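## Task

Remove the grey block marked 0, which sits right below the topmost block, from the tower. Put it down lying flat on the table at least roughly two block widths away from the tower. The remaining tower must stay in place, with the top block lying flat and centred on the block beneath it. At the end both blocks must be supported by what lies below them, not by the robot.

## Robot and tools

Robot: two six-joint arms, left_arm and right_arm, each with a parallel two-finger gripper and a wrist camera. They face each other across a table. Scene frame: origin roughly midway between the bases, +z up, table surface at z = +0.020 m. left_arm's base sits at about (-0.015, +0.463, +0.039) m, right_arm's at about (-0.005, -0.460, +0.039) m; 'left' and 'right' do not match image sides. Printed hand positions and orientations may be off by a few centimetres, more at long reach.

Gripper geometry: fingers point along the gripper's +x axis and close along its y axis. end_effector_position is the point between the fingers, 3 to 4 cm short of the tips. Only the final 1.5 cm of each finger's inner face is flat.

The 14-number row: every motion argument is one flat row of 14 numbers covering both arms, each in [-1, 1]: dx, dy, dz, rx, ry, rz, opening for left_arm, then the same seven for right_arm. The first six per arm are an offset, not a pose: they are measured along the scene frame's axes from that arm's Hand target as it stood when the action or move began (rotation is about the Hand target's position; rx, ry, rz form one rotation vector). Scale: 1.0 = 0.6 m or 180 degrees, so 0.05 is 3 cm. Repeating the same offset in a new call moves further. Six zeros re-command the current Hand target. Opening is absolute: +1 = fully open (0.080 m), -1 = fully closed; empty fingers meet near -0.78. Always send each gripper the opening it should keep; 0 is a real command (half open).

execute_actions(actions, cameras): actions is a list of actions; each action is a list of up to 15 rows, one per 1/30 s step; a short action repeats its last row to fill 15 steps. All rows in one action count from the action's starting Hand target. An empty actions list returns state and images. cameras: names from cam_high, cam_low, cam_left_wrist, cam_right_wrist, or ["all"]; an unknown name voids the call. Results also list end_effector_position at some steps.

move(target, speed, blend, opening_speed, grip_force, blocking, cameras): drives each gripper in a straight line toward its offset. target is one 14-number row, or a list of up to 15 rows, all offsets from the same starting Hand targets. speed in m/s, 0.002 to 4.3, default 0.25 (one value or one per row); turning limited to twice that in rad/s. blend in m rounds corners in a list; 0 stops at each. opening_speed: per second on the -1..+1 scale, at least 0.2. grip_force: newtons per pad, 8 to 34, one value or one per arm, persists. blocking=false returns after about 0.5 s while motion continues. A move lasts at most 10 s. The result adds a 'move:' line: done (within 8 mm and 2 degrees), off_target, moving, held, blocked (stopped far from target, probably by an obstacle), fault. limits=paced means the pose was clipped; limits=held means steps were withheld. Paths ignore obstacles and the other arm; avoid routing a gripper near its own base.

wait(seconds 0 to 10): arms hold their last command; a running move continues. stop(): brakes the current move. zoom_image(camera, region [x0,y0,x1,y1] pixels, at most 504 x 504) enlarges part of the latest image. read_manual gives only licence text. finished_scene(scene 1 or 2) ends the scene irreversibly and goes to the next.

Result lines: end_effector_position (m), quat_wxyz, velocities in scene frame; Hand target (your last commanded pose after clipping; next offsets start from it); grip_measured (opening on the command scale, up to about 2 mm error; under firm grip reads a bit narrower than the part); Joint positions (last value per arm is finger opening in m); Joint torques and External joint torques (outside pushback estimate, includes held weight and friction); Tool commands; motor temperatures. 'within noise' means the arm is still.

Control behaviour: orientation commands are clipped to 32 degrees from the measured one per step. Friction and gravity often leave the gripper short, low or tilted; check after each move and send the remaining gap as a new offset. Small moves may not happen or may drift sideways.

Gripping: close to about 0.08 below the reading at first contact for full force; less for a lighter grip. Closing from fully open needs at least 0.6 s.

Things to avoid: dropping blocks or releasing them while moving; knocking the tower; fast collisions with the table or fixed objects (can fail the scene); arms, grippers or wrist cameras pressing on each other, including one gripper closing on the other's fingers (can fail the scene); strain on camera cables; anything falling off the table. Contact torque at a joint limit (waist 17, shoulder 21.1, elbow 21, wrist pitch 5.55, wrist yaw 5.53, wrist roll 5.19 N m) halts that arm 10 s. Long holding or stretching heats motors; at 95 °C the arm stops 30 to 60 s. Large single-step jumps can cause an over-speed stop. To relieve a push, command back past the gripper's actual position. Loose objects may occasionally be nudged by outside disturbances. Smooth, quick, gentle motion is preferred.

Each tool is called after ">>>" by a JSON object that holds its "method" and its "body".

## Session

>>> {"method": "execute_actions", "body": {"actions": []}}

Scene clock: 0.00 s.
left_arm: end_effector_position=(+0.3726, +0.3654, +0.2048) grip_measured=+1.000 end_effector_quat_wxyz=(+0.935, +0.085, +0.313, -0.142) | right_arm: end_effector_position=(-0.2313, -0.2252, +0.4041) grip_measured=+1.000 end_effector_quat_wxyz=(+0.641, -0.374, -0.016, +0.670)
Joint positions: left_arm=[1.325 1.433 0.927 -0.15 0.028 0.111 0.08] | right_arm=[1.157 1.555 1.857 -1.393 0.998 0.408 0.08]
Joint velocities: within noise
Joint torques (N m): no reading
External joint torques (N m): no reading
Motor temperatures (°C): left_arm=[28 33 30 27 31 35] | right_arm=[30 26 27 32 35 31]
Heat: left arm: hottest wrist roll 35 °C (+0.0 °C/min); right arm: hottest wrist yaw 35 °C (+0.0 °C/min).
Hand target: left_arm +0.3729, +0.3653, +0.2058; +0.936, +0.085, +0.312, -0.142 | right_arm -0.2307, -0.2253, +0.4060; +0.642, -0.371, -0.015, +0.670
Tool commands: left_gripper/opening=+1.0 right_gripper/opening=+1.0

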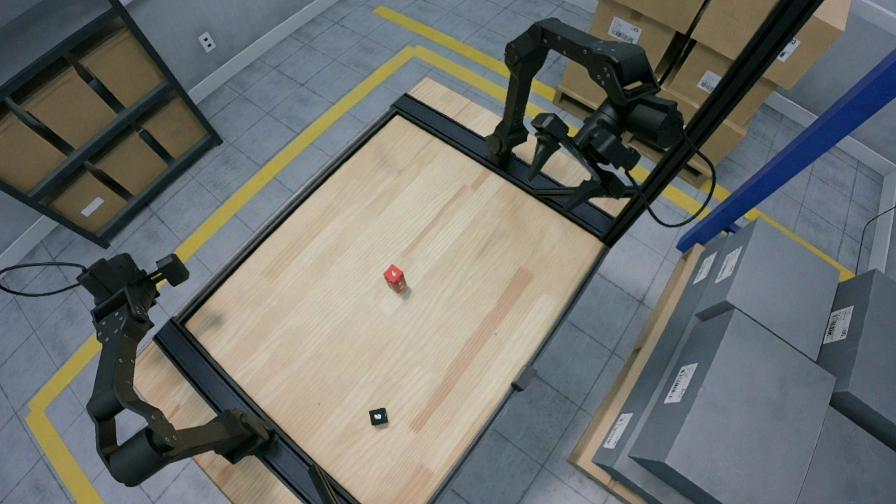

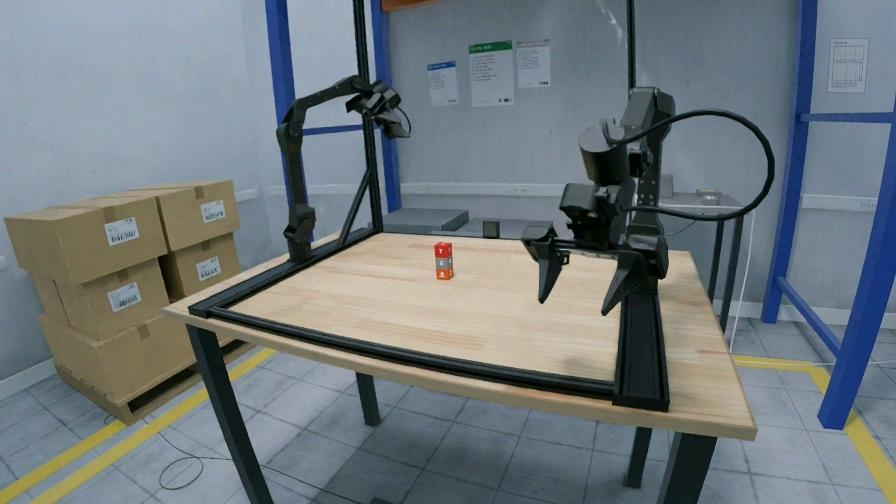

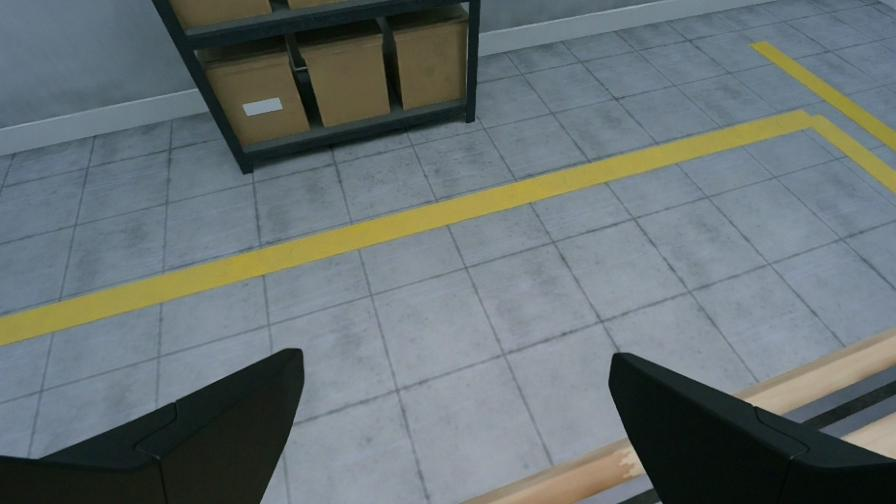

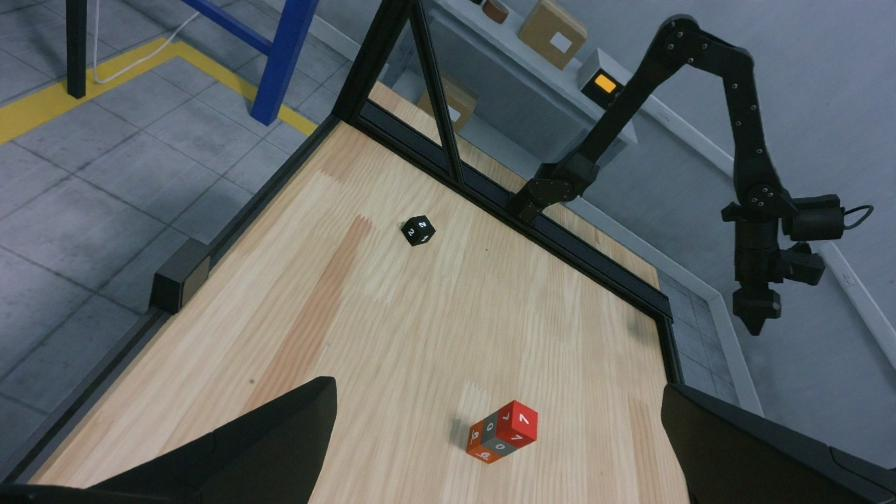

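>>> {"method": "zoom_image", "body": {"camera": "cam_low", "region": [384, 220, 504, 300]}}

>>> {"method": "zoom_image", "body": {"camera": "cam_high", "region": [350, 240, 440, 310]}}

>>> {"method": "zoom_image", "body": {"camera": "cam_right_wrist", "region": [420, 370, 580, 490]}}

Scaled by 4.200.

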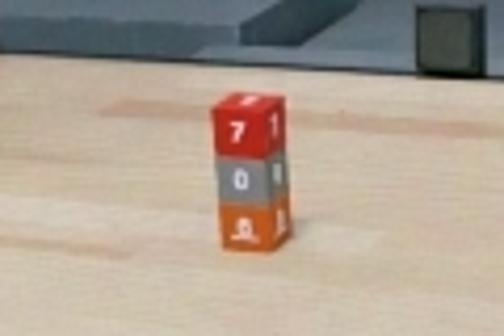

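Scaled by 5.600.

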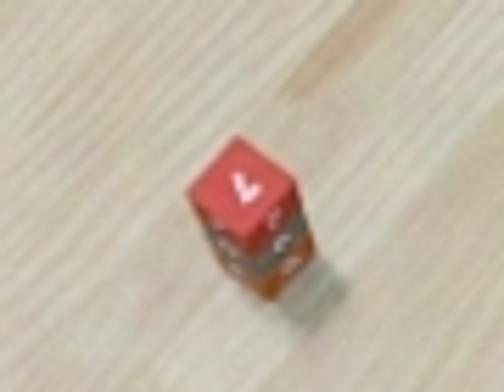

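Scaled by 3.150.

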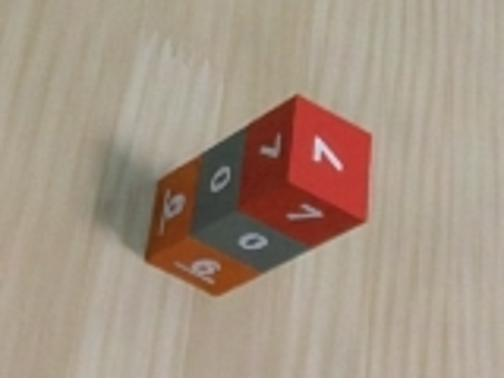

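>>> {"method": "move", "body": {"target": [0,0,0,0,0,0,1, 0.4345,0.3255,-0.3433,-0.3249,-0.1479,0.3100,1], "speed": 0.45, "cameras": ["cam_low","cam_high","cam_right_wrist"]}}

Scene clock: 75.50 s.
left_arm: end_effector_position=(+0.3726, +0.3654, +0.2048) grip_measured=+1.000 end_effector_quat_wxyz=(+0.935, +0.085, +0.313, -0.142) | right_arm: end_effector_position=(+0.0300, -0.0318, +0.2015) grip_measured=+1.000 end_effector_quat_wxyz=(+0.014, -0.707, -0.009, +0.707)
Joint positions: left_arm=[1.325 1.433 0.927 -0.15 0.028 0.111 0.08] | right_arm=[-0.089 2.219 2.246 -1.565 -0.002 -1.647 0.08]
Joint torques (N m): left_arm=[0.07 -4.69 7 1.88 0 0] | right_arm=[0.11 -7.08 6.94 0.31 0.02 -0.18]
External joint torques (N m): left_arm=[0.07 1.03 0.22 0.33 -0.02 0.01] | right_arm=[0.15 2.68 1.66 0 0.05 -0.18]
Motor temperatures (°C): left_arm=[28 38 37 39 31 34] | right_arm=[30 29 33 34 35 31]
Heat: left arm: hottest wrist pitch 39 °C (+7.1 °C/min); right arm: hottest wrist yaw 35 °C (+0.0 °C/min).
Hand target: left_arm +0.3729, +0.3653, +0.2058; +0.936, +0.085, +0.312, -0.142 | right_arm +0.0301, -0.0300, +0.2000; +0.000, +0.707, +0.000, -0.707
Off the commanded pose: left_arm 0.001 m, 0 deg | right_arm 0.002 m, 2 deg.
joint sent to its limit (right arm) — joint 4 (wrist pitch), lower limit. The joint targets still meet the commanded pose.
move: done
Images, in order (width x height): cam_high 896x504, cam_low 896x504, cam_right_wrist 896x504.

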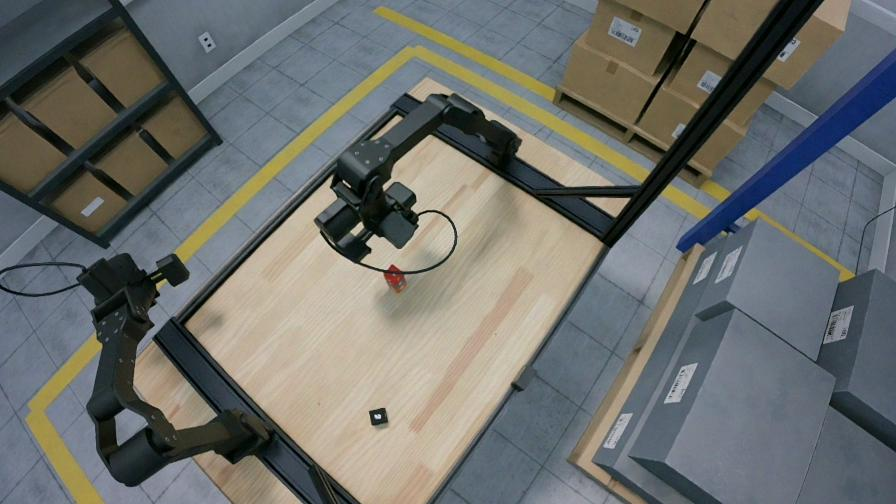

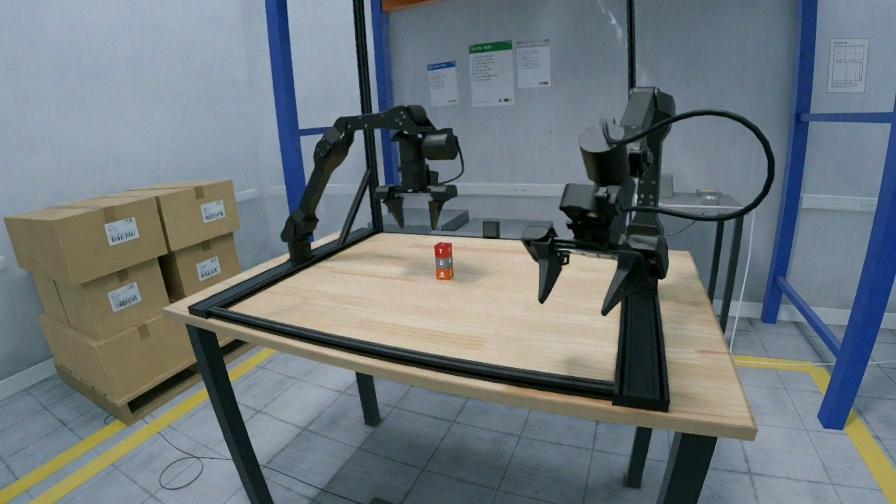

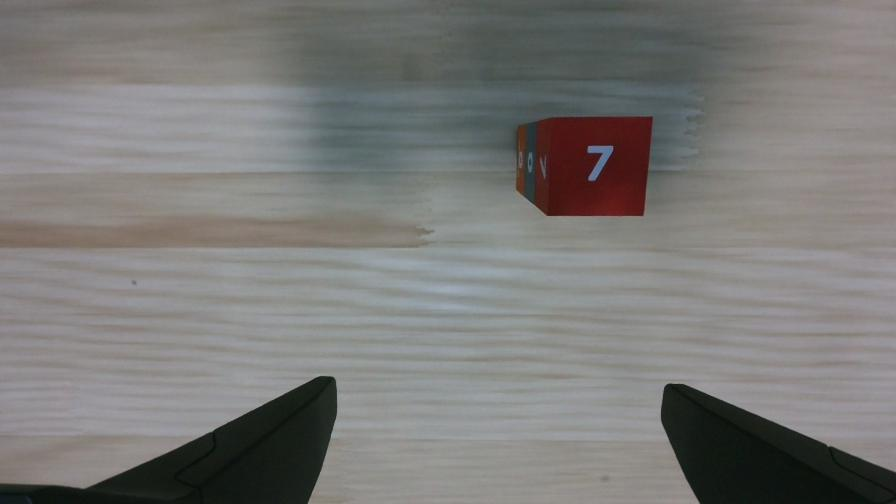

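>>> {"method": "zoom_image", "body": {"camera": "cam_low", "region": [370, 170, 480, 290]}}

Scaled by 4.200.

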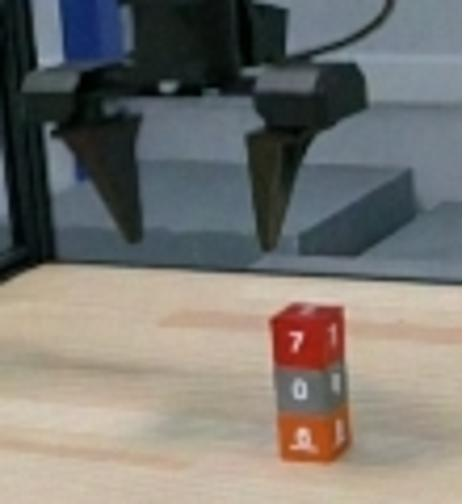

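>>> {"method": "move", "body": {"target": [0,0,0,0,0,0,1, 0.0083,0.0633,-0.1167,0,0,0.006,1], "speed": 0.2, "cameras": ["cam_low","cam_right_wrist"]}}

>>> {"method": "zoom_image", "body": {"camera": "cam_low", "region": [390, 190, 490, 300]}}

Scene clock: 125.73 s.
left_arm: end_effector_position=(+0.3726, +0.3654, +0.2048) grip_measured=+1.000 end_effector_quat_wxyz=(+0.935, +0.085, +0.313, -0.142) | right_arm: end_effector_position=(+0.0331, +0.0064, +0.1320) grip_measured=+1.000 end_effector_quat_wxyz=(-0.006, -0.707, -0.006, +0.708)
Joint positions: left_arm=[1.325 1.433 0.927 -0.15 0.028 0.111 0.08] | right_arm=[-0.089 2.418 2.309 -1.46 -0.002 -1.67 0.08]
Joint torques (N m): left_arm=[0.09 -4.68 6.91 1.86 -0.01 0.01] | right_arm=[-0.34 -8.35 7.15 0.42 -0.02 -0.21]
External joint torques (N m): left_arm=[0.11 1.06 0.09 0.3 -0.02 0.02] | right_arm=[-0.24 2.62 1.75 0.16 0.02 -0.21]
Motor temperatures (°C): left_arm=[27 39 38 41 31 34] | right_arm=[29 34 33 32 35 31]
Heat: left arm: hottest wrist pitch 41 °C (+3.0 °C/min); right arm: hottest wrist yaw 35 °C (+0.0 °C/min).
Hand target: left_arm +0.3729, +0.3653, +0.2058; +0.936, +0.085, +0.312, -0.142 | right_arm +0.0350, +0.0081, +0.1300; +0.006, +0.707, +0.007, -0.707
Off the commanded pose: left_arm 0.001 m, 0 deg | right_arm 0.003 m, 0 deg.
move: done
Images, in order (width x height): cam_low 896x504, cam_right_wrist 896x504.

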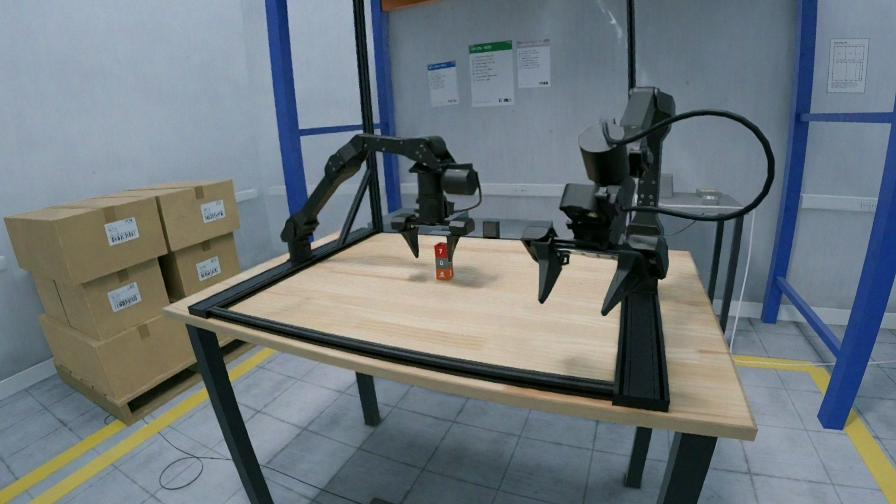

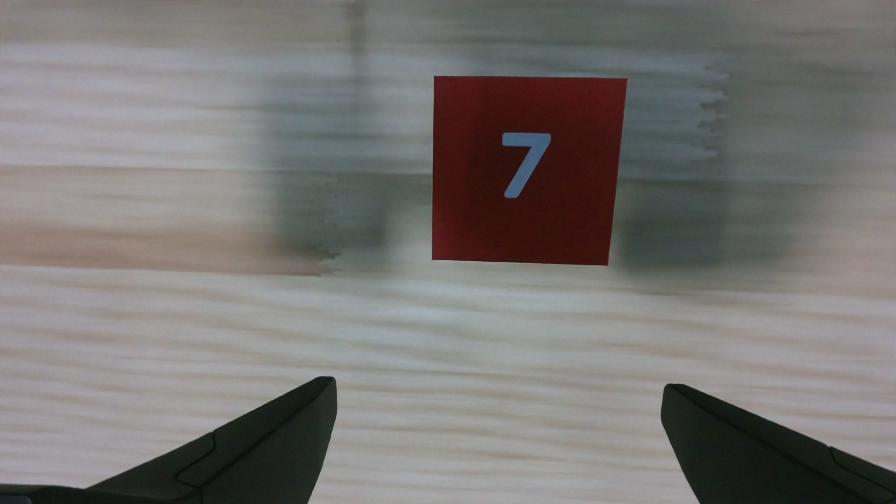

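Scaled by 4.582.

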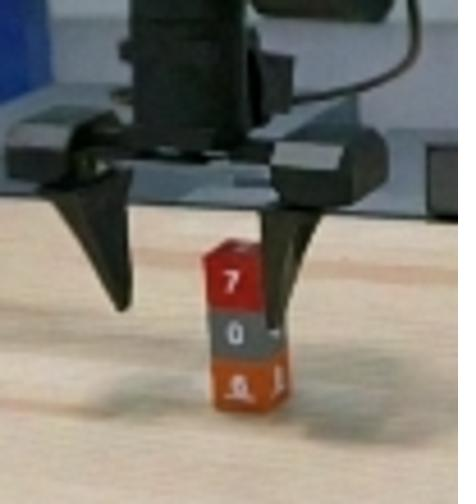

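>>> {"method": "move", "body": {"target": [0,0,0,0,0,0,1, -0.0883,-0.001,-0.0367,0,0,0,1], "speed": 0.15, "cameras": ["cam_low","cam_right_wrist"]}}

>>> {"method": "zoom_image", "body": {"camera": "cam_low", "region": [390, 190, 490, 300]}}

Scene clock: 171.80 s.
left_arm: end_effector_position=(+0.3726, +0.3654, +0.2048) grip_measured=+1.000 end_effector_quat_wxyz=(+0.935, +0.085, +0.313, -0.142) | right_arm: end_effector_position=(-0.0177, +0.0078, +0.1038) grip_measured=+1.000 end_effector_quat_wxyz=(-0.011, -0.707, -0.005, +0.707)
Joint positions: left_arm=[1.325 1.433 0.927 -0.15 0.028 0.111 0.08] | right_arm=[0.02 2.418 2.197 -1.358 0 -1.565 0.08]
Joint torques (N m): left_arm=[0.05 -4.6 6.97 1.88 -0.03 0.01] | right_arm=[0.08 -10.75 5.18 0.68 -0.05 0.09]
External joint torques (N m): left_arm=[0.11 1.13 0.16 0.32 -0.04 0.01] | right_arm=[0.11 0.27 -0.28 0.42 0 0.09]
Motor temperatures (°C): left_arm=[27 39 39 42 31 34] | right_arm=[29 43 33 31 34 31]
Heat: left arm: hottest wrist pitch 42 °C (+2.0 °C/min); right arm: hottest shoulder 43 °C (+10.0 °C/min).
Hand target: left_arm +0.3729, +0.3653, +0.2058; +0.936, +0.085, +0.312, -0.142 | right_arm -0.0180, +0.0074, +0.1080; +0.006, +0.707, +0.007, -0.707
Off the commanded pose: left_arm 0.001 m, 0 deg | right_arm 0.004 m, 1 deg.
move: done
Images, in order (width x height): cam_low 896x504, cam_right_wrist 896x504.

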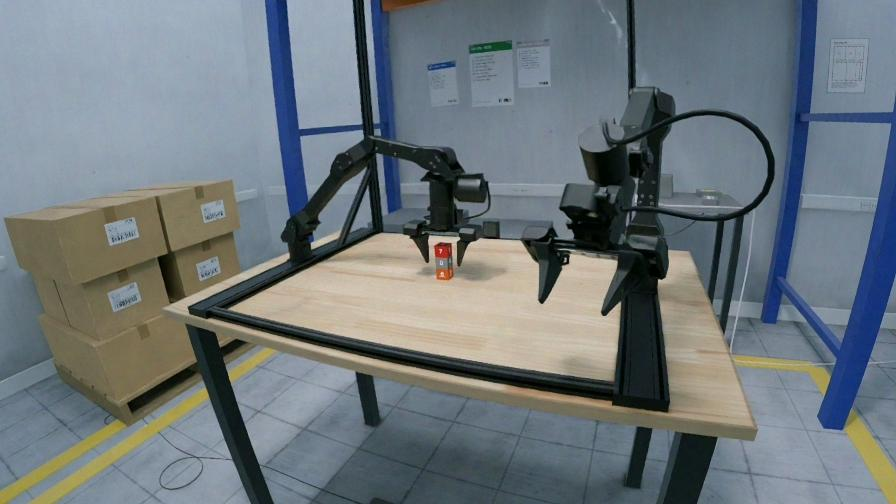

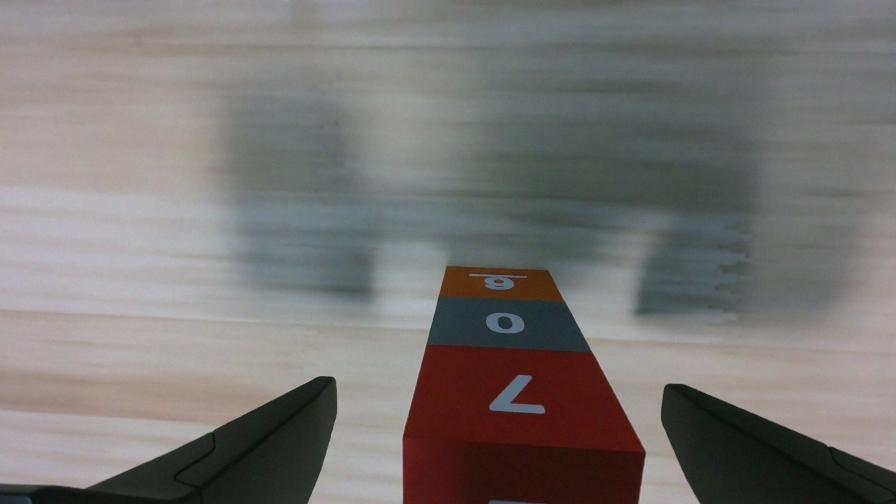

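Scaled by 4.582.

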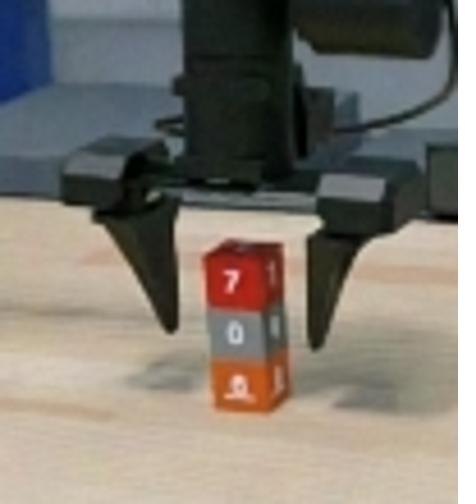

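>>> {"method": "move", "body": {"target": [[0,0,0,0,0,0,1, -0.0133,-0.0005,0,0.003,0,0,1],[0,0,0,0,0,0,1, -0.0133,-0.0005,0,0.003,0,0,-0.35]], "speed": 0.06, "opening_speed": 1.6, "grip_force": 16, "cameras": ["cam_low","cam_right_wrist"]}}

>>> {"method": "zoom_image", "body": {"camera": "cam_low", "region": [390, 190, 490, 300]}}

Scene clock: 193.53 s.
left_arm: end_effector_position=(+0.3726, +0.3654, +0.2048) grip_measured=+1.000 end_effector_quat_wxyz=(+0.935, +0.085, +0.313, -0.142) | right_arm: end_effector_position=(-0.0253, +0.0073, +0.1015) grip_measured=-0.094 end_effector_quat_wxyz=(-0.009, -0.707, -0.006, +0.707)
Joint positions: left_arm=[1.325 1.433 0.927 -0.15 0.028 0.111 0.08] | right_arm=[0.036 2.411 2.175 -1.338 0 -1.548 0.031]
Joint torques (N m): left_arm=[0.12 -4.62 6.97 1.89 0.02 -0.01] | right_arm=[0.11 -11.08 5.19 0.65 -0.02 0.11]
External joint torques (N m): left_arm=[0.12 1.14 0.11 0.32 0.01 0] | right_arm=[0.15 -0.01 -0.29 0.4 0.02 0.11]
Motor temperatures (°C): left_arm=[27 39 39 42 31 34] | right_arm=[29 51 32 31 34 31]
Heat: left arm: hottest wrist pitch 42 °C (+1.0 °C/min); right arm: hottest shoulder 51 °C (+14.1 °C/min). Fold the right arm in close to its base, or ease its load, before you think long.
Hand target: left_arm +0.3729, +0.3653, +0.2058; +0.936, +0.085, +0.312, -0.142 | right_arm -0.0259, +0.0071, +0.1080; +0.003, +0.707, +0.010, -0.707
Off the commanded pose: left_arm 0.001 m, 0 deg | right_arm 0.006 m, 1 deg.
MOTOR HOT: joint 2 (shoulder) of the right arm reports 51 °C; the controller stops that arm at 95 °C. To cool a motor, set the load down, stop pushing, or move to a pose that needs little force.
grip_force (N): 16, 16
move: done
Images, in order (width x height): cam_low 896x504, cam_right_wrist 896x504.

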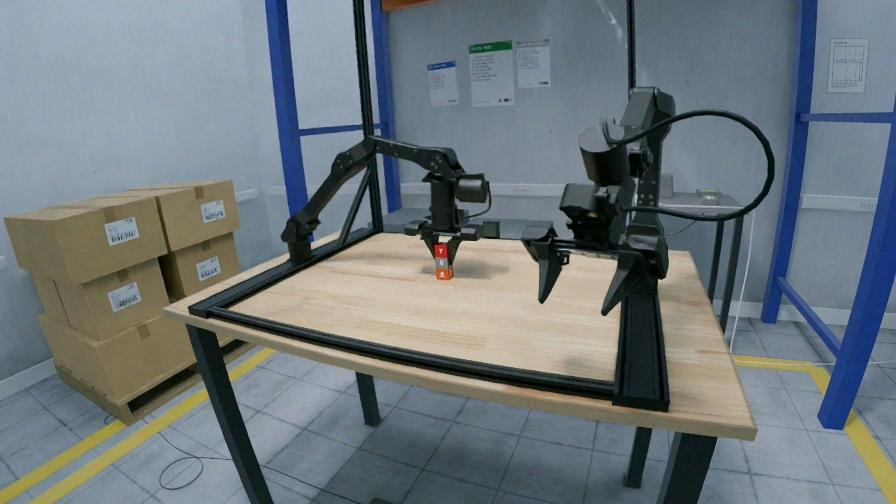

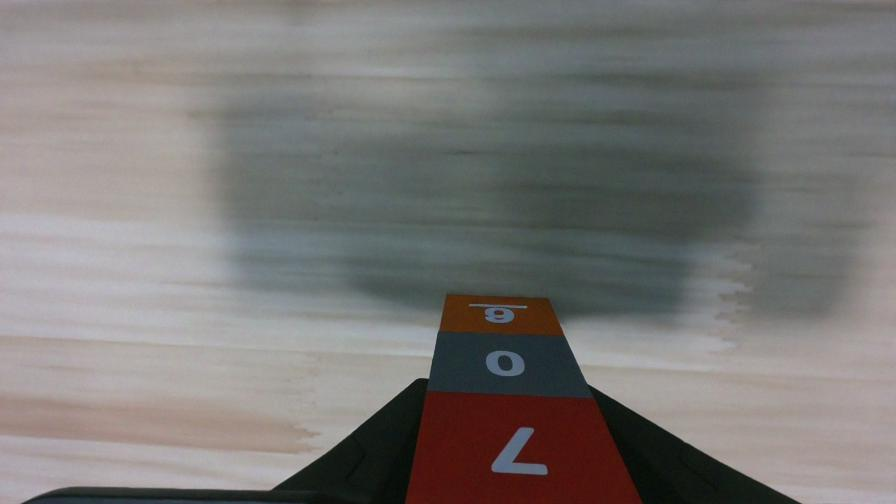

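Scaled by 4.582.

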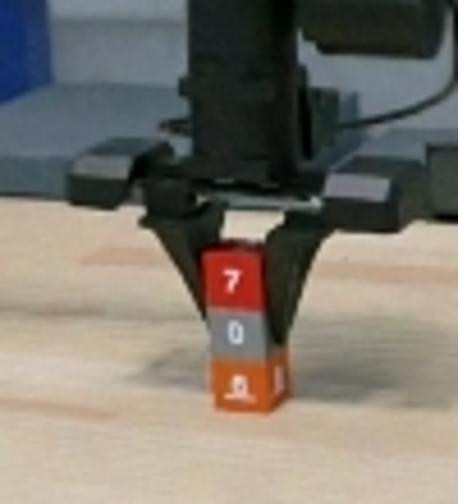

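>>> {"method": "move", "body": {"target": [[0,0,0,0,0,0,1, 0,0,0.0533,0,0,0,-0.35],[0,0,0,0,0,0,1, 0,-0.2333,0.0533,0,0,0,-0.35],[0,0,0,0,0,0,1, 0,-0.2333,-0.0433,0,0,0,-0.35]], "speed": [0.08,0.15,0.1], "blend": [0.008,0.02,0], "cameras": ["cam_low","cam_right_wrist"]}}

>>> {"method": "zoom_image", "body": {"camera": "cam_low", "region": [350, 190, 470, 300]}}

Scene clock: 204.60 s.
left_arm: end_effector_position=(+0.3726, +0.3654, +0.2048) grip_measured=+1.000 end_effector_quat_wxyz=(+0.935, +0.085, +0.313, -0.142) | right_arm: end_effector_position=(-0.0251, -0.1314, +0.0856) grip_measured=-0.094 end_effector_quat_wxyz=(+0.000, -0.707, -0.014, +0.707)
Joint positions: left_arm=[1.325 1.433 0.927 -0.15 0.028 0.111 0.08] | right_arm=[0.054 1.842 1.224 -0.933 0 -1.529 0.031]
Joint torques (N m): left_arm=[0.14 -4.7 6.96 1.87 -0.01 0] | right_arm=[0.2 -5.11 4.77 0.69 -0.03 0.11]
External joint torques (N m): left_arm=[0.13 0.97 0.21 0.32 -0.02 0] | right_arm=[0.22 2.07 -0.38 0.39 0.02 0.11]
Heat: left arm: hottest wrist pitch 42 °C (+1.0 °C/min); right arm: hottest shoulder 52 °C (+12.1 °C/min). Fold the right arm in close to its base, or ease its load, before you think long.
Hand target: left_arm +0.3729, +0.3653, +0.2058; +0.936, +0.085, +0.312, -0.142 | right_arm -0.0260, -0.1329, +0.0820; +0.003, +0.707, +0.010, -0.707
Off the commanded pose: left_arm 0.001 m, 0 deg | right_arm 0.004 m, 1 deg.
MOTOR HOT: still on. Joint 2 (shoulder) of the right arm reports 52 °C.
grip_force (N): 16, 16
move: done
Images, in order (width x height): cam_low 896x504, cam_right_wrist 896x504.

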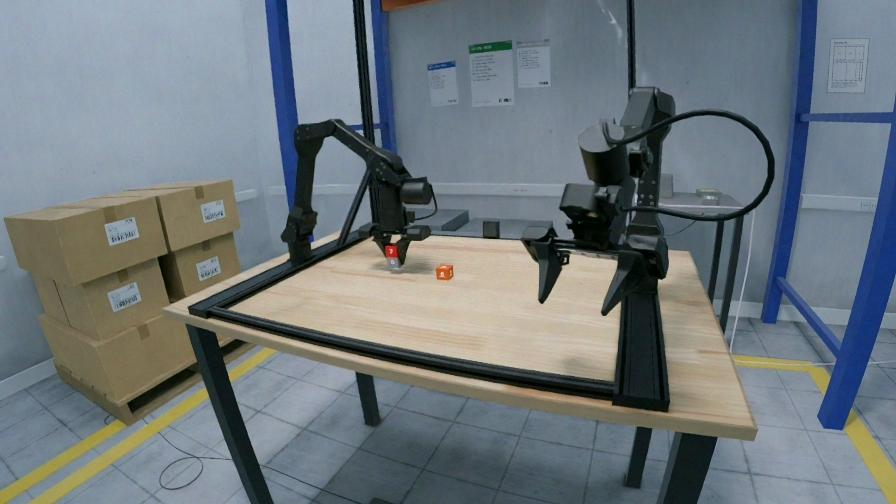

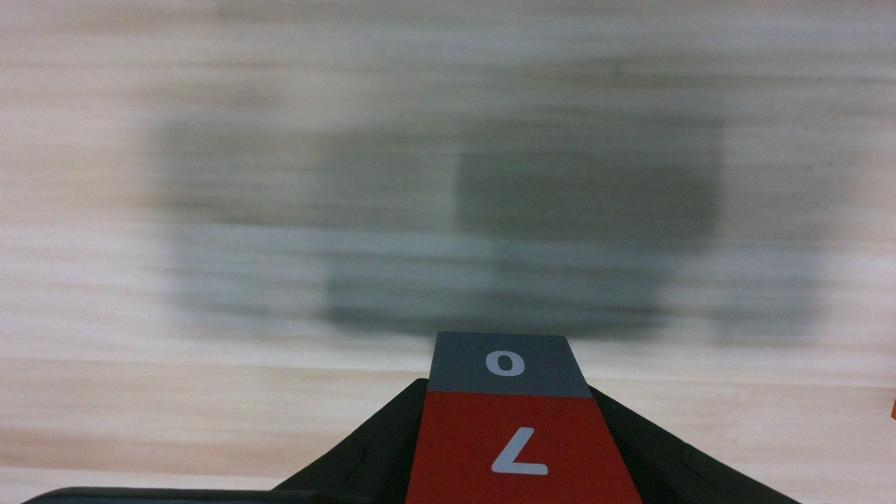

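Scaled by 4.200.

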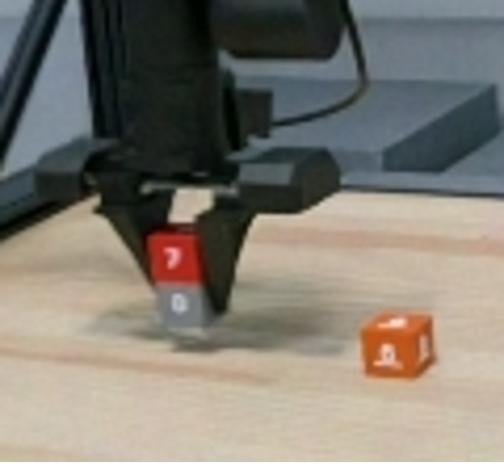

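>>> {"method": "move", "body": {"target": [0,0,0,0,0,0,1, 0,0,-0.0292,0,0,0,-0.35], "speed": 0.05, "cameras": ["cam_low"]}}

>>> {"method": "zoom_image", "body": {"camera": "cam_low", "region": [350, 190, 470, 300]}}

Scene clock: 211.17 s.
left_arm: end_effector_position=(+0.3726, +0.3654, +0.2048) grip_measured=+1.000 end_effector_quat_wxyz=(+0.935, +0.085, +0.313, -0.142) | right_arm: end_effector_position=(-0.0251, -0.1309, +0.0686) grip_measured=-0.094 end_effector_quat_wxyz=(+0.001, -0.707, -0.014, +0.707)
Joint positions: left_arm=[1.325 1.433 0.927 -0.15 0.028 0.111 0.08] | right_arm=[0.054 1.868 1.185 -0.865 0 -1.529 0.031]
Joint torques (N m): left_arm=[0.1 -4.62 7.01 1.86 -0.01 -0.01] | right_arm=[0.27 -5.11 4.67 0.71 -0.05 0.14]
External joint torques (N m): left_arm=[0.18 1.07 0.26 0.32 -0.03 -0.02] | right_arm=[0.23 2.2 -0.43 0.39 0.01 0.14]
Heat: left arm: hottest wrist pitch 42 °C (+1.0 °C/min); right arm: hottest shoulder 48 °C (+7.1 °C/min). Fold the right arm in close to its base, or ease its load, before you think long.
Hand target: left_arm +0.3729, +0.3653, +0.2058; +0.936, +0.085, +0.312, -0.142 | right_arm -0.0260, -0.1329, +0.0645; +0.003, +0.707, +0.010, -0.707
Off the commanded pose: left_arm 0.001 m, 0 deg | right_arm 0.005 m, 1 deg.
MOTOR HOT: still on. Joint 2 (shoulder) of the right arm reports 48 °C.
grip_force (N): 16, 16
move: done
Images, in order (width x height): cam_low 896x504.

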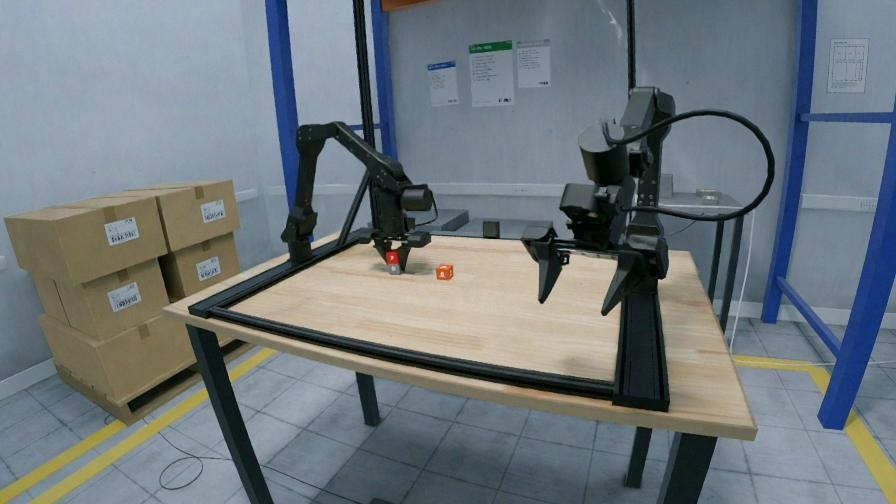

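Scaled by 4.200.

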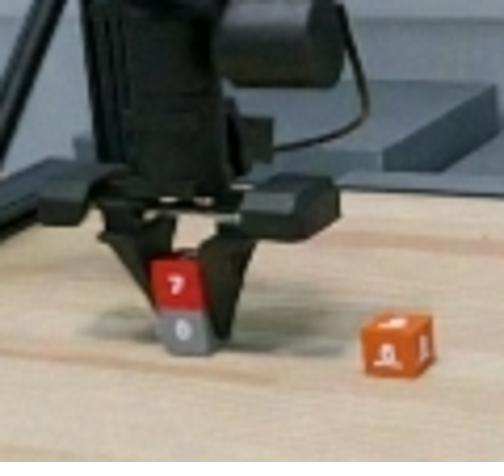

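>>> {"method": "move", "body": {"target": [0,0,0,0,0,0,1, 0,0,-0.0055,0,0,0,-0.35], "speed": 0.05, "cameras": ["cam_low"]}}

>>> {"method": "zoom_image", "body": {"camera": "cam_low", "region": [360, 230, 460, 290]}}

Scene clock: 217.20 s.
left_arm: end_effector_position=(+0.3726, +0.3654, +0.2048) grip_measured=+1.000 end_effector_quat_wxyz=(+0.935, +0.085, +0.313, -0.142) | right_arm: end_effector_position=(-0.0251, -0.1306, +0.0664) grip_measured=-0.094 end_effector_quat_wxyz=(+0.002, -0.707, -0.015, +0.707)
Joint positions: left_arm=[1.325 1.433 0.927 -0.15 0.028 0.111 0.08] | right_arm=[0.054 1.872 1.18 -0.855 0 -1.529 0.031]
Joint torques (N m): left_arm=[0.05 -4.62 6.91 1.88 -0.01 0] | right_arm=[0.3 -4.98 4.38 0.86 -0.03 0.09]
External joint torques (N m): left_arm=[0.05 1.12 0.09 0.32 -0.03 0] | right_arm=[0.36 2.26 -0.62 0.55 0.01 0.09]
Motor temperatures (°C): left_arm=[27 39 39 43 31 34] | right_arm=[29 45 32 31 34 31]
Heat: left arm: hottest wrist pitch 43 °C (+2.0 °C/min); right arm: hottest shoulder 45 °C (+3.0 °C/min).
Hand target: left_arm +0.3729, +0.3653, +0.2058; +0.936, +0.085, +0.312, -0.142 | right_arm -0.0260, -0.1328, +0.0612; +0.003, +0.707, +0.010, -0.707
Off the commanded pose: left_arm 0.001 m, 0 deg | right_arm 0.006 m, 1 deg.
MOTOR HOT: cleared for the motors of the right arm.
grip_force (N): 16, 16
move: done
Images, in order (width x height): cam_low 896x504.

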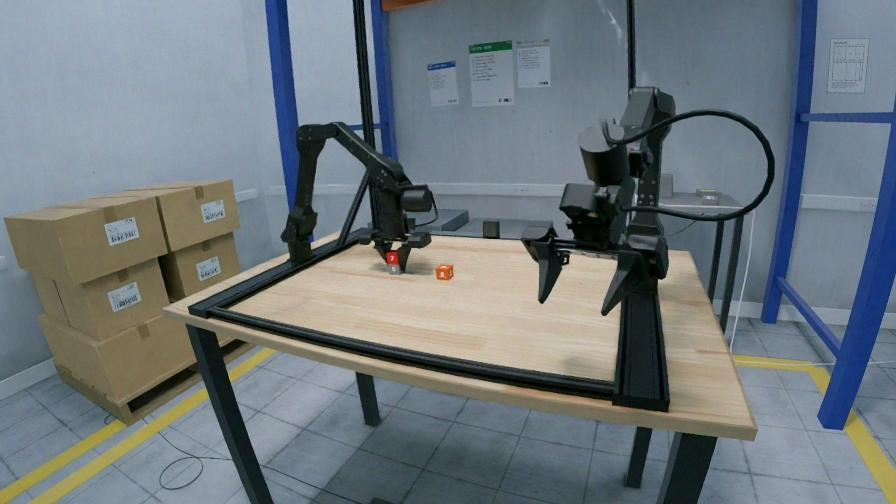

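Scaled by 5.040.

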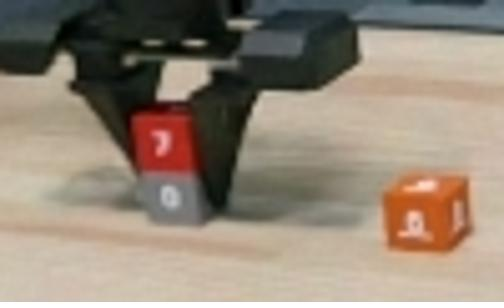

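>>> {"method": "move", "body": {"target": [[0,0,0,0,0,0,1, 0,0,-0.0033,0,0,0,-0.35],[0,0,0,0,0,0,1, 0,0,-0.0033,0,0,0,0.5],[0,0,0,0,0,0,1, 0,0,0.0667,0,0,0,0.5]], "speed": [0.05,0.05,0.08], "opening_speed": 1.2, "cameras": ["cam_low","cam_right_wrist"]}}

>>> {"method": "zoom_image", "body": {"camera": "cam_low", "region": [360, 220, 460, 290]}}

Scene clock: 232.33 s.
left_arm: end_effector_position=(+0.3726, +0.3654, +0.2048) grip_measured=+1.000 end_effector_quat_wxyz=(+0.935, +0.085, +0.313, -0.142) | right_arm: end_effector_position=(-0.0248, -0.1358, +0.0951) grip_measured=+0.497 end_effector_quat_wxyz=(-0.010, -0.707, -0.004, +0.707)
Joint positions: left_arm=[1.325 1.433 0.927 -0.15 0.028 0.111 0.08] | right_arm=[0.054 1.836 1.256 -1 0 -1.529 0.057]
Joint torques (N m): left_arm=[0.13 -4.64 6.97 1.87 0.01 0] | right_arm=[0.12 -7.02 6.55 0.27 -0.05 0.1]
External joint torques (N m): left_arm=[0.18 1.06 0.22 0.33 -0.01 0] | right_arm=[0.12 0.17 1.36 0.01 0 0.1]
Motor temperatures (°C): left_arm=[27 39 40 43 31 34] | right_arm=[29 40 32 31 34 31]
Heat: left arm: hottest wrist pitch 43 °C (+1.0 °C/min); right arm: hottest shoulder 40 °C (-4.0 °C/min).
Hand target: left_arm +0.3729, +0.3653, +0.2058; +0.936, +0.085, +0.312, -0.142 | right_arm -0.0260, -0.1328, +0.1013; +0.003, +0.707, +0.010, -0.707
Off the commanded pose: left_arm 0.001 m, 0 deg | right_arm 0.007 m, 1 deg.
grip_force (N): 16, 16
move: done
Images, in order (width x height): cam_low 896x504, cam_right_wrist 896x504.

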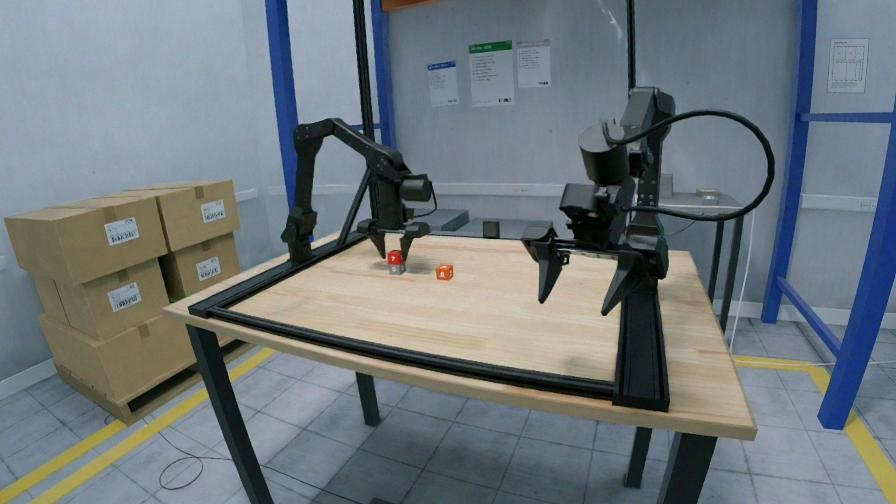

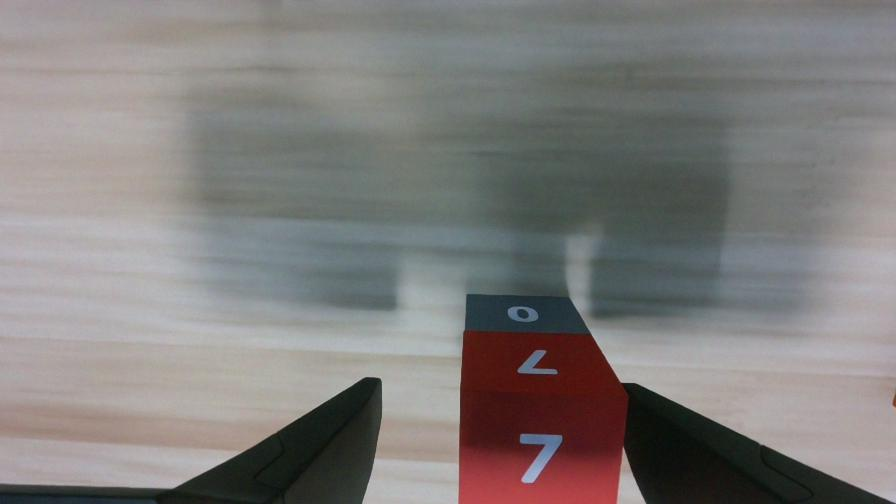

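Scaled by 5.040.

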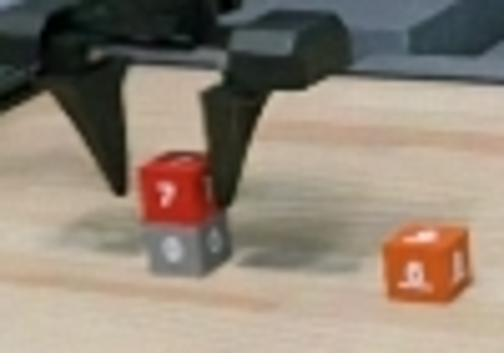

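>>> {"method": "move", "body": {"target": [[0,0,0,0,0,0,1, 0,0.0108,0.0075,0,0,0,0.5],[0,0,0,0,0,0,1, 0,0.0108,0.0075,0,0,0,-0.35]], "speed": 0.06, "opening_speed": 1.2, "cameras": ["cam_low","cam_right_wrist"]}}

>>> {"method": "zoom_image", "body": {"camera": "cam_low", "region": [360, 220, 460, 290]}}

Scene clock: 246.23 s.
left_arm: end_effector_position=(+0.3726, +0.3654, +0.2048) grip_measured=+1.000 end_effector_quat_wxyz=(+0.935, +0.085, +0.313, -0.142) | right_arm: end_effector_position=(-0.0253, -0.1286, +0.1054) grip_measured=-0.102 end_effector_quat_wxyz=(-0.003, -0.707, -0.010, +0.707)
Joint positions: left_arm=[1.325 1.433 0.927 -0.15 0.028 0.111 0.08] | right_arm=[0.054 1.836 1.299 -1.025 0 -1.529 0.03]
Joint torques (N m): left_arm=[0.06 -4.61 6.97 1.86 -0.01 0.01] | right_arm=[0.18 -5.57 6.64 0.31 -0.03 0.06]
External joint torques (N m): left_arm=[0.06 1.11 0.18 0.31 -0.03 0.01] | right_arm=[0.17 1.62 1.36 0.02 0.02 0.06]
Heat: left arm: hottest wrist pitch 43 °C (+1.0 °C/min); right arm: hottest shoulder 39 °C (-10.1 °C/min).
Hand target: left_arm +0.3729, +0.3653, +0.2058; +0.936, +0.085, +0.312, -0.142 | right_arm -0.0260, -0.1264, +0.1058; +0.003, +0.707, +0.010, -0.707
Off the commanded pose: left_arm 0.001 m, 0 deg | right_arm 0.002 m, 0 deg.
grip_force (N): 16, 16
move: done
Images, in order (width x height): cam_low 896x504, cam_right_wrist 896x504.

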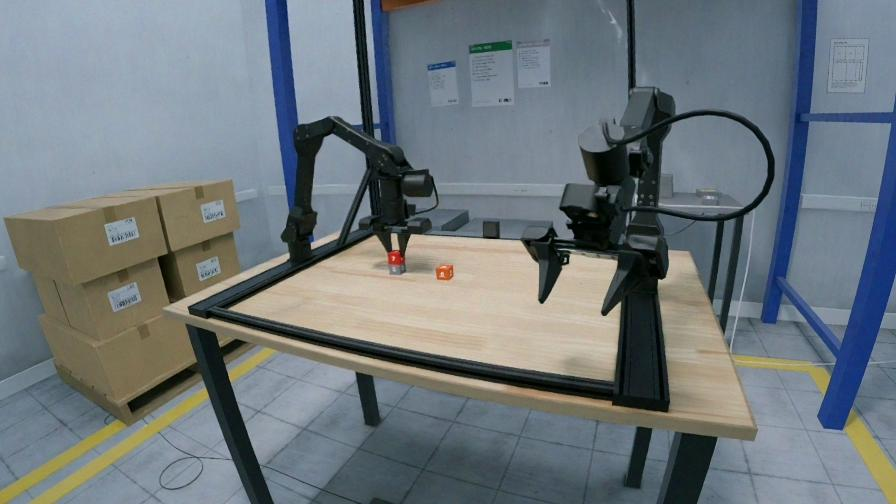

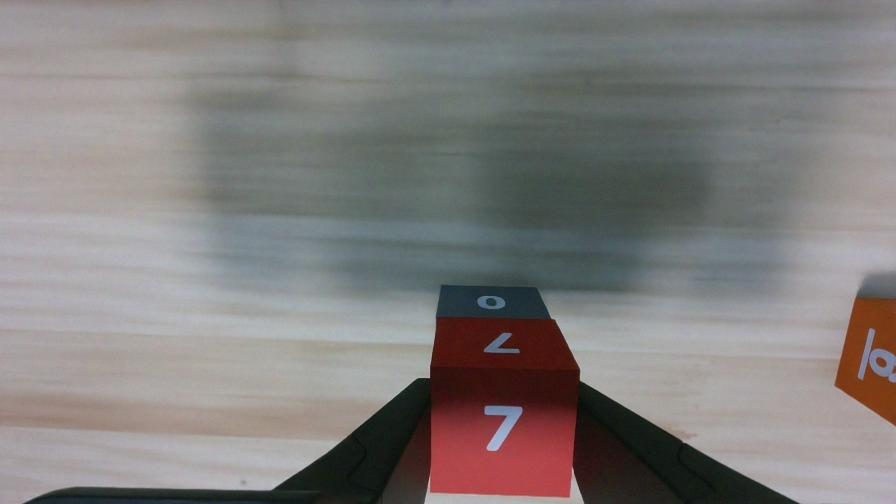

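Scaled by 5.040.

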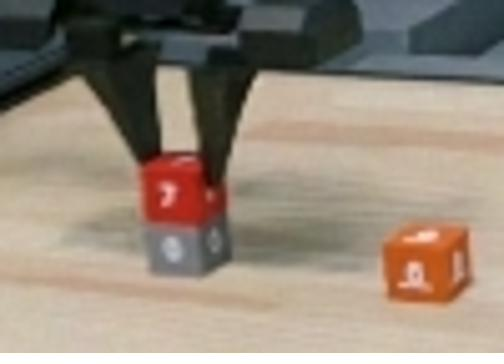

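>>> {"method": "move", "body": {"target": [[0,0,0,0,0,0,1, 0,0,0.057,0,0,0,-0.35],[0,0,0,0,0,0,1, 0,0.2225,0.057,0,0,0,-0.35],[0,0,0,0,0,0,1, 0,0.2225,0.032,0,0,0,-0.35]], "speed": [0.08,0.16,0.08], "blend": [0.008,0.012,0], "cameras": ["cam_low","cam_right_wrist"]}}

>>> {"method": "zoom_image", "body": {"camera": "cam_low", "region": [370, 210, 490, 290]}}

Scene clock: 256.60 s.
left_arm: end_effector_position=(+0.3726, +0.3654, +0.2048) grip_measured=+1.000 end_effector_quat_wxyz=(+0.935, +0.085, +0.313, -0.142) | right_arm: end_effector_position=(-0.0273, +0.0043, +0.1266) grip_measured=-0.102 end_effector_quat_wxyz=(-0.004, -0.707, -0.008, +0.707)
Joint positions: left_arm=[1.325 1.433 0.927 -0.15 0.028 0.111 0.08] | right_arm=[0.041 2.387 2.232 -1.409 0 -1.54 0.03]
Joint torques (N m): left_arm=[0.05 -4.57 6.93 1.89 0 0.01] | right_arm=[-0.26 -8.2 7.06 0.66 -0.02 -0.2]
External joint torques (N m): left_arm=[0.08 1.2 0.07 0.32 -0.02 0.01] | right_arm=[-0.21 2.7 1.59 0.38 0.01 -0.2]
Heat: left arm: hottest wrist pitch 43 °C (+1.0 °C/min); right arm: hottest shoulder 38 °C (-14.1 °C/min).
Hand target: left_arm +0.3729, +0.3653, +0.2058; +0.936, +0.085, +0.312, -0.142 | right_arm -0.0260, +0.0071, +0.1249; +0.003, +0.707, +0.010, -0.707
Off the commanded pose: left_arm 0.001 m, 0 deg | right_arm 0.003 m, 0 deg.
grip_force (N): 16, 16
move: done; blend cut to 0.0075 m at target 2
Images, in order (width x height): cam_low 896x504, cam_right_wrist 896x504.

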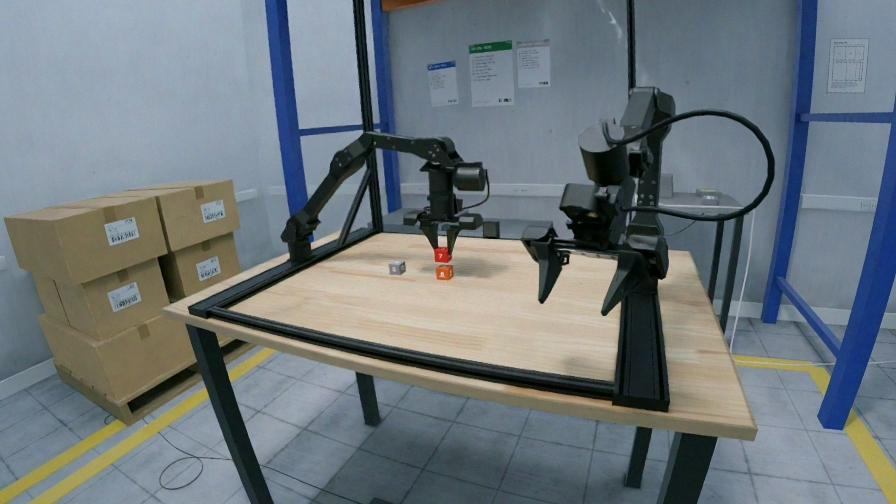

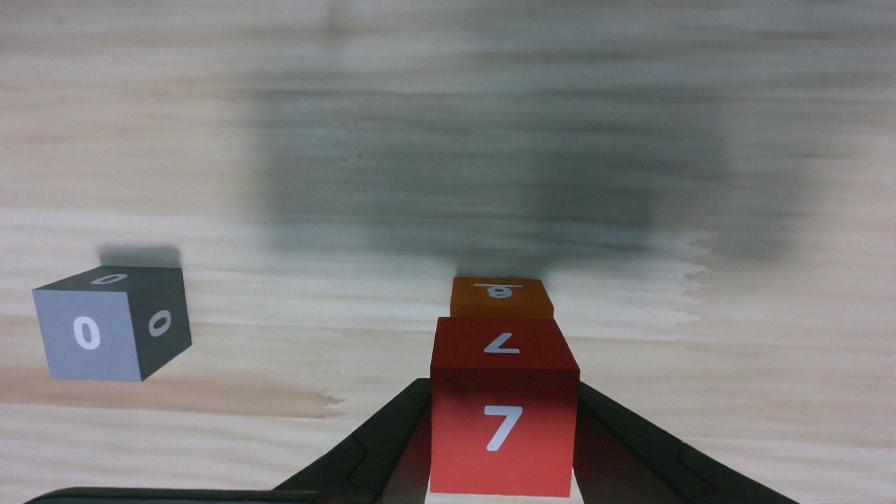

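Scaled by 4.200.

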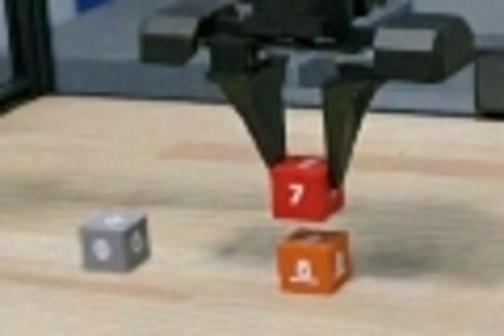

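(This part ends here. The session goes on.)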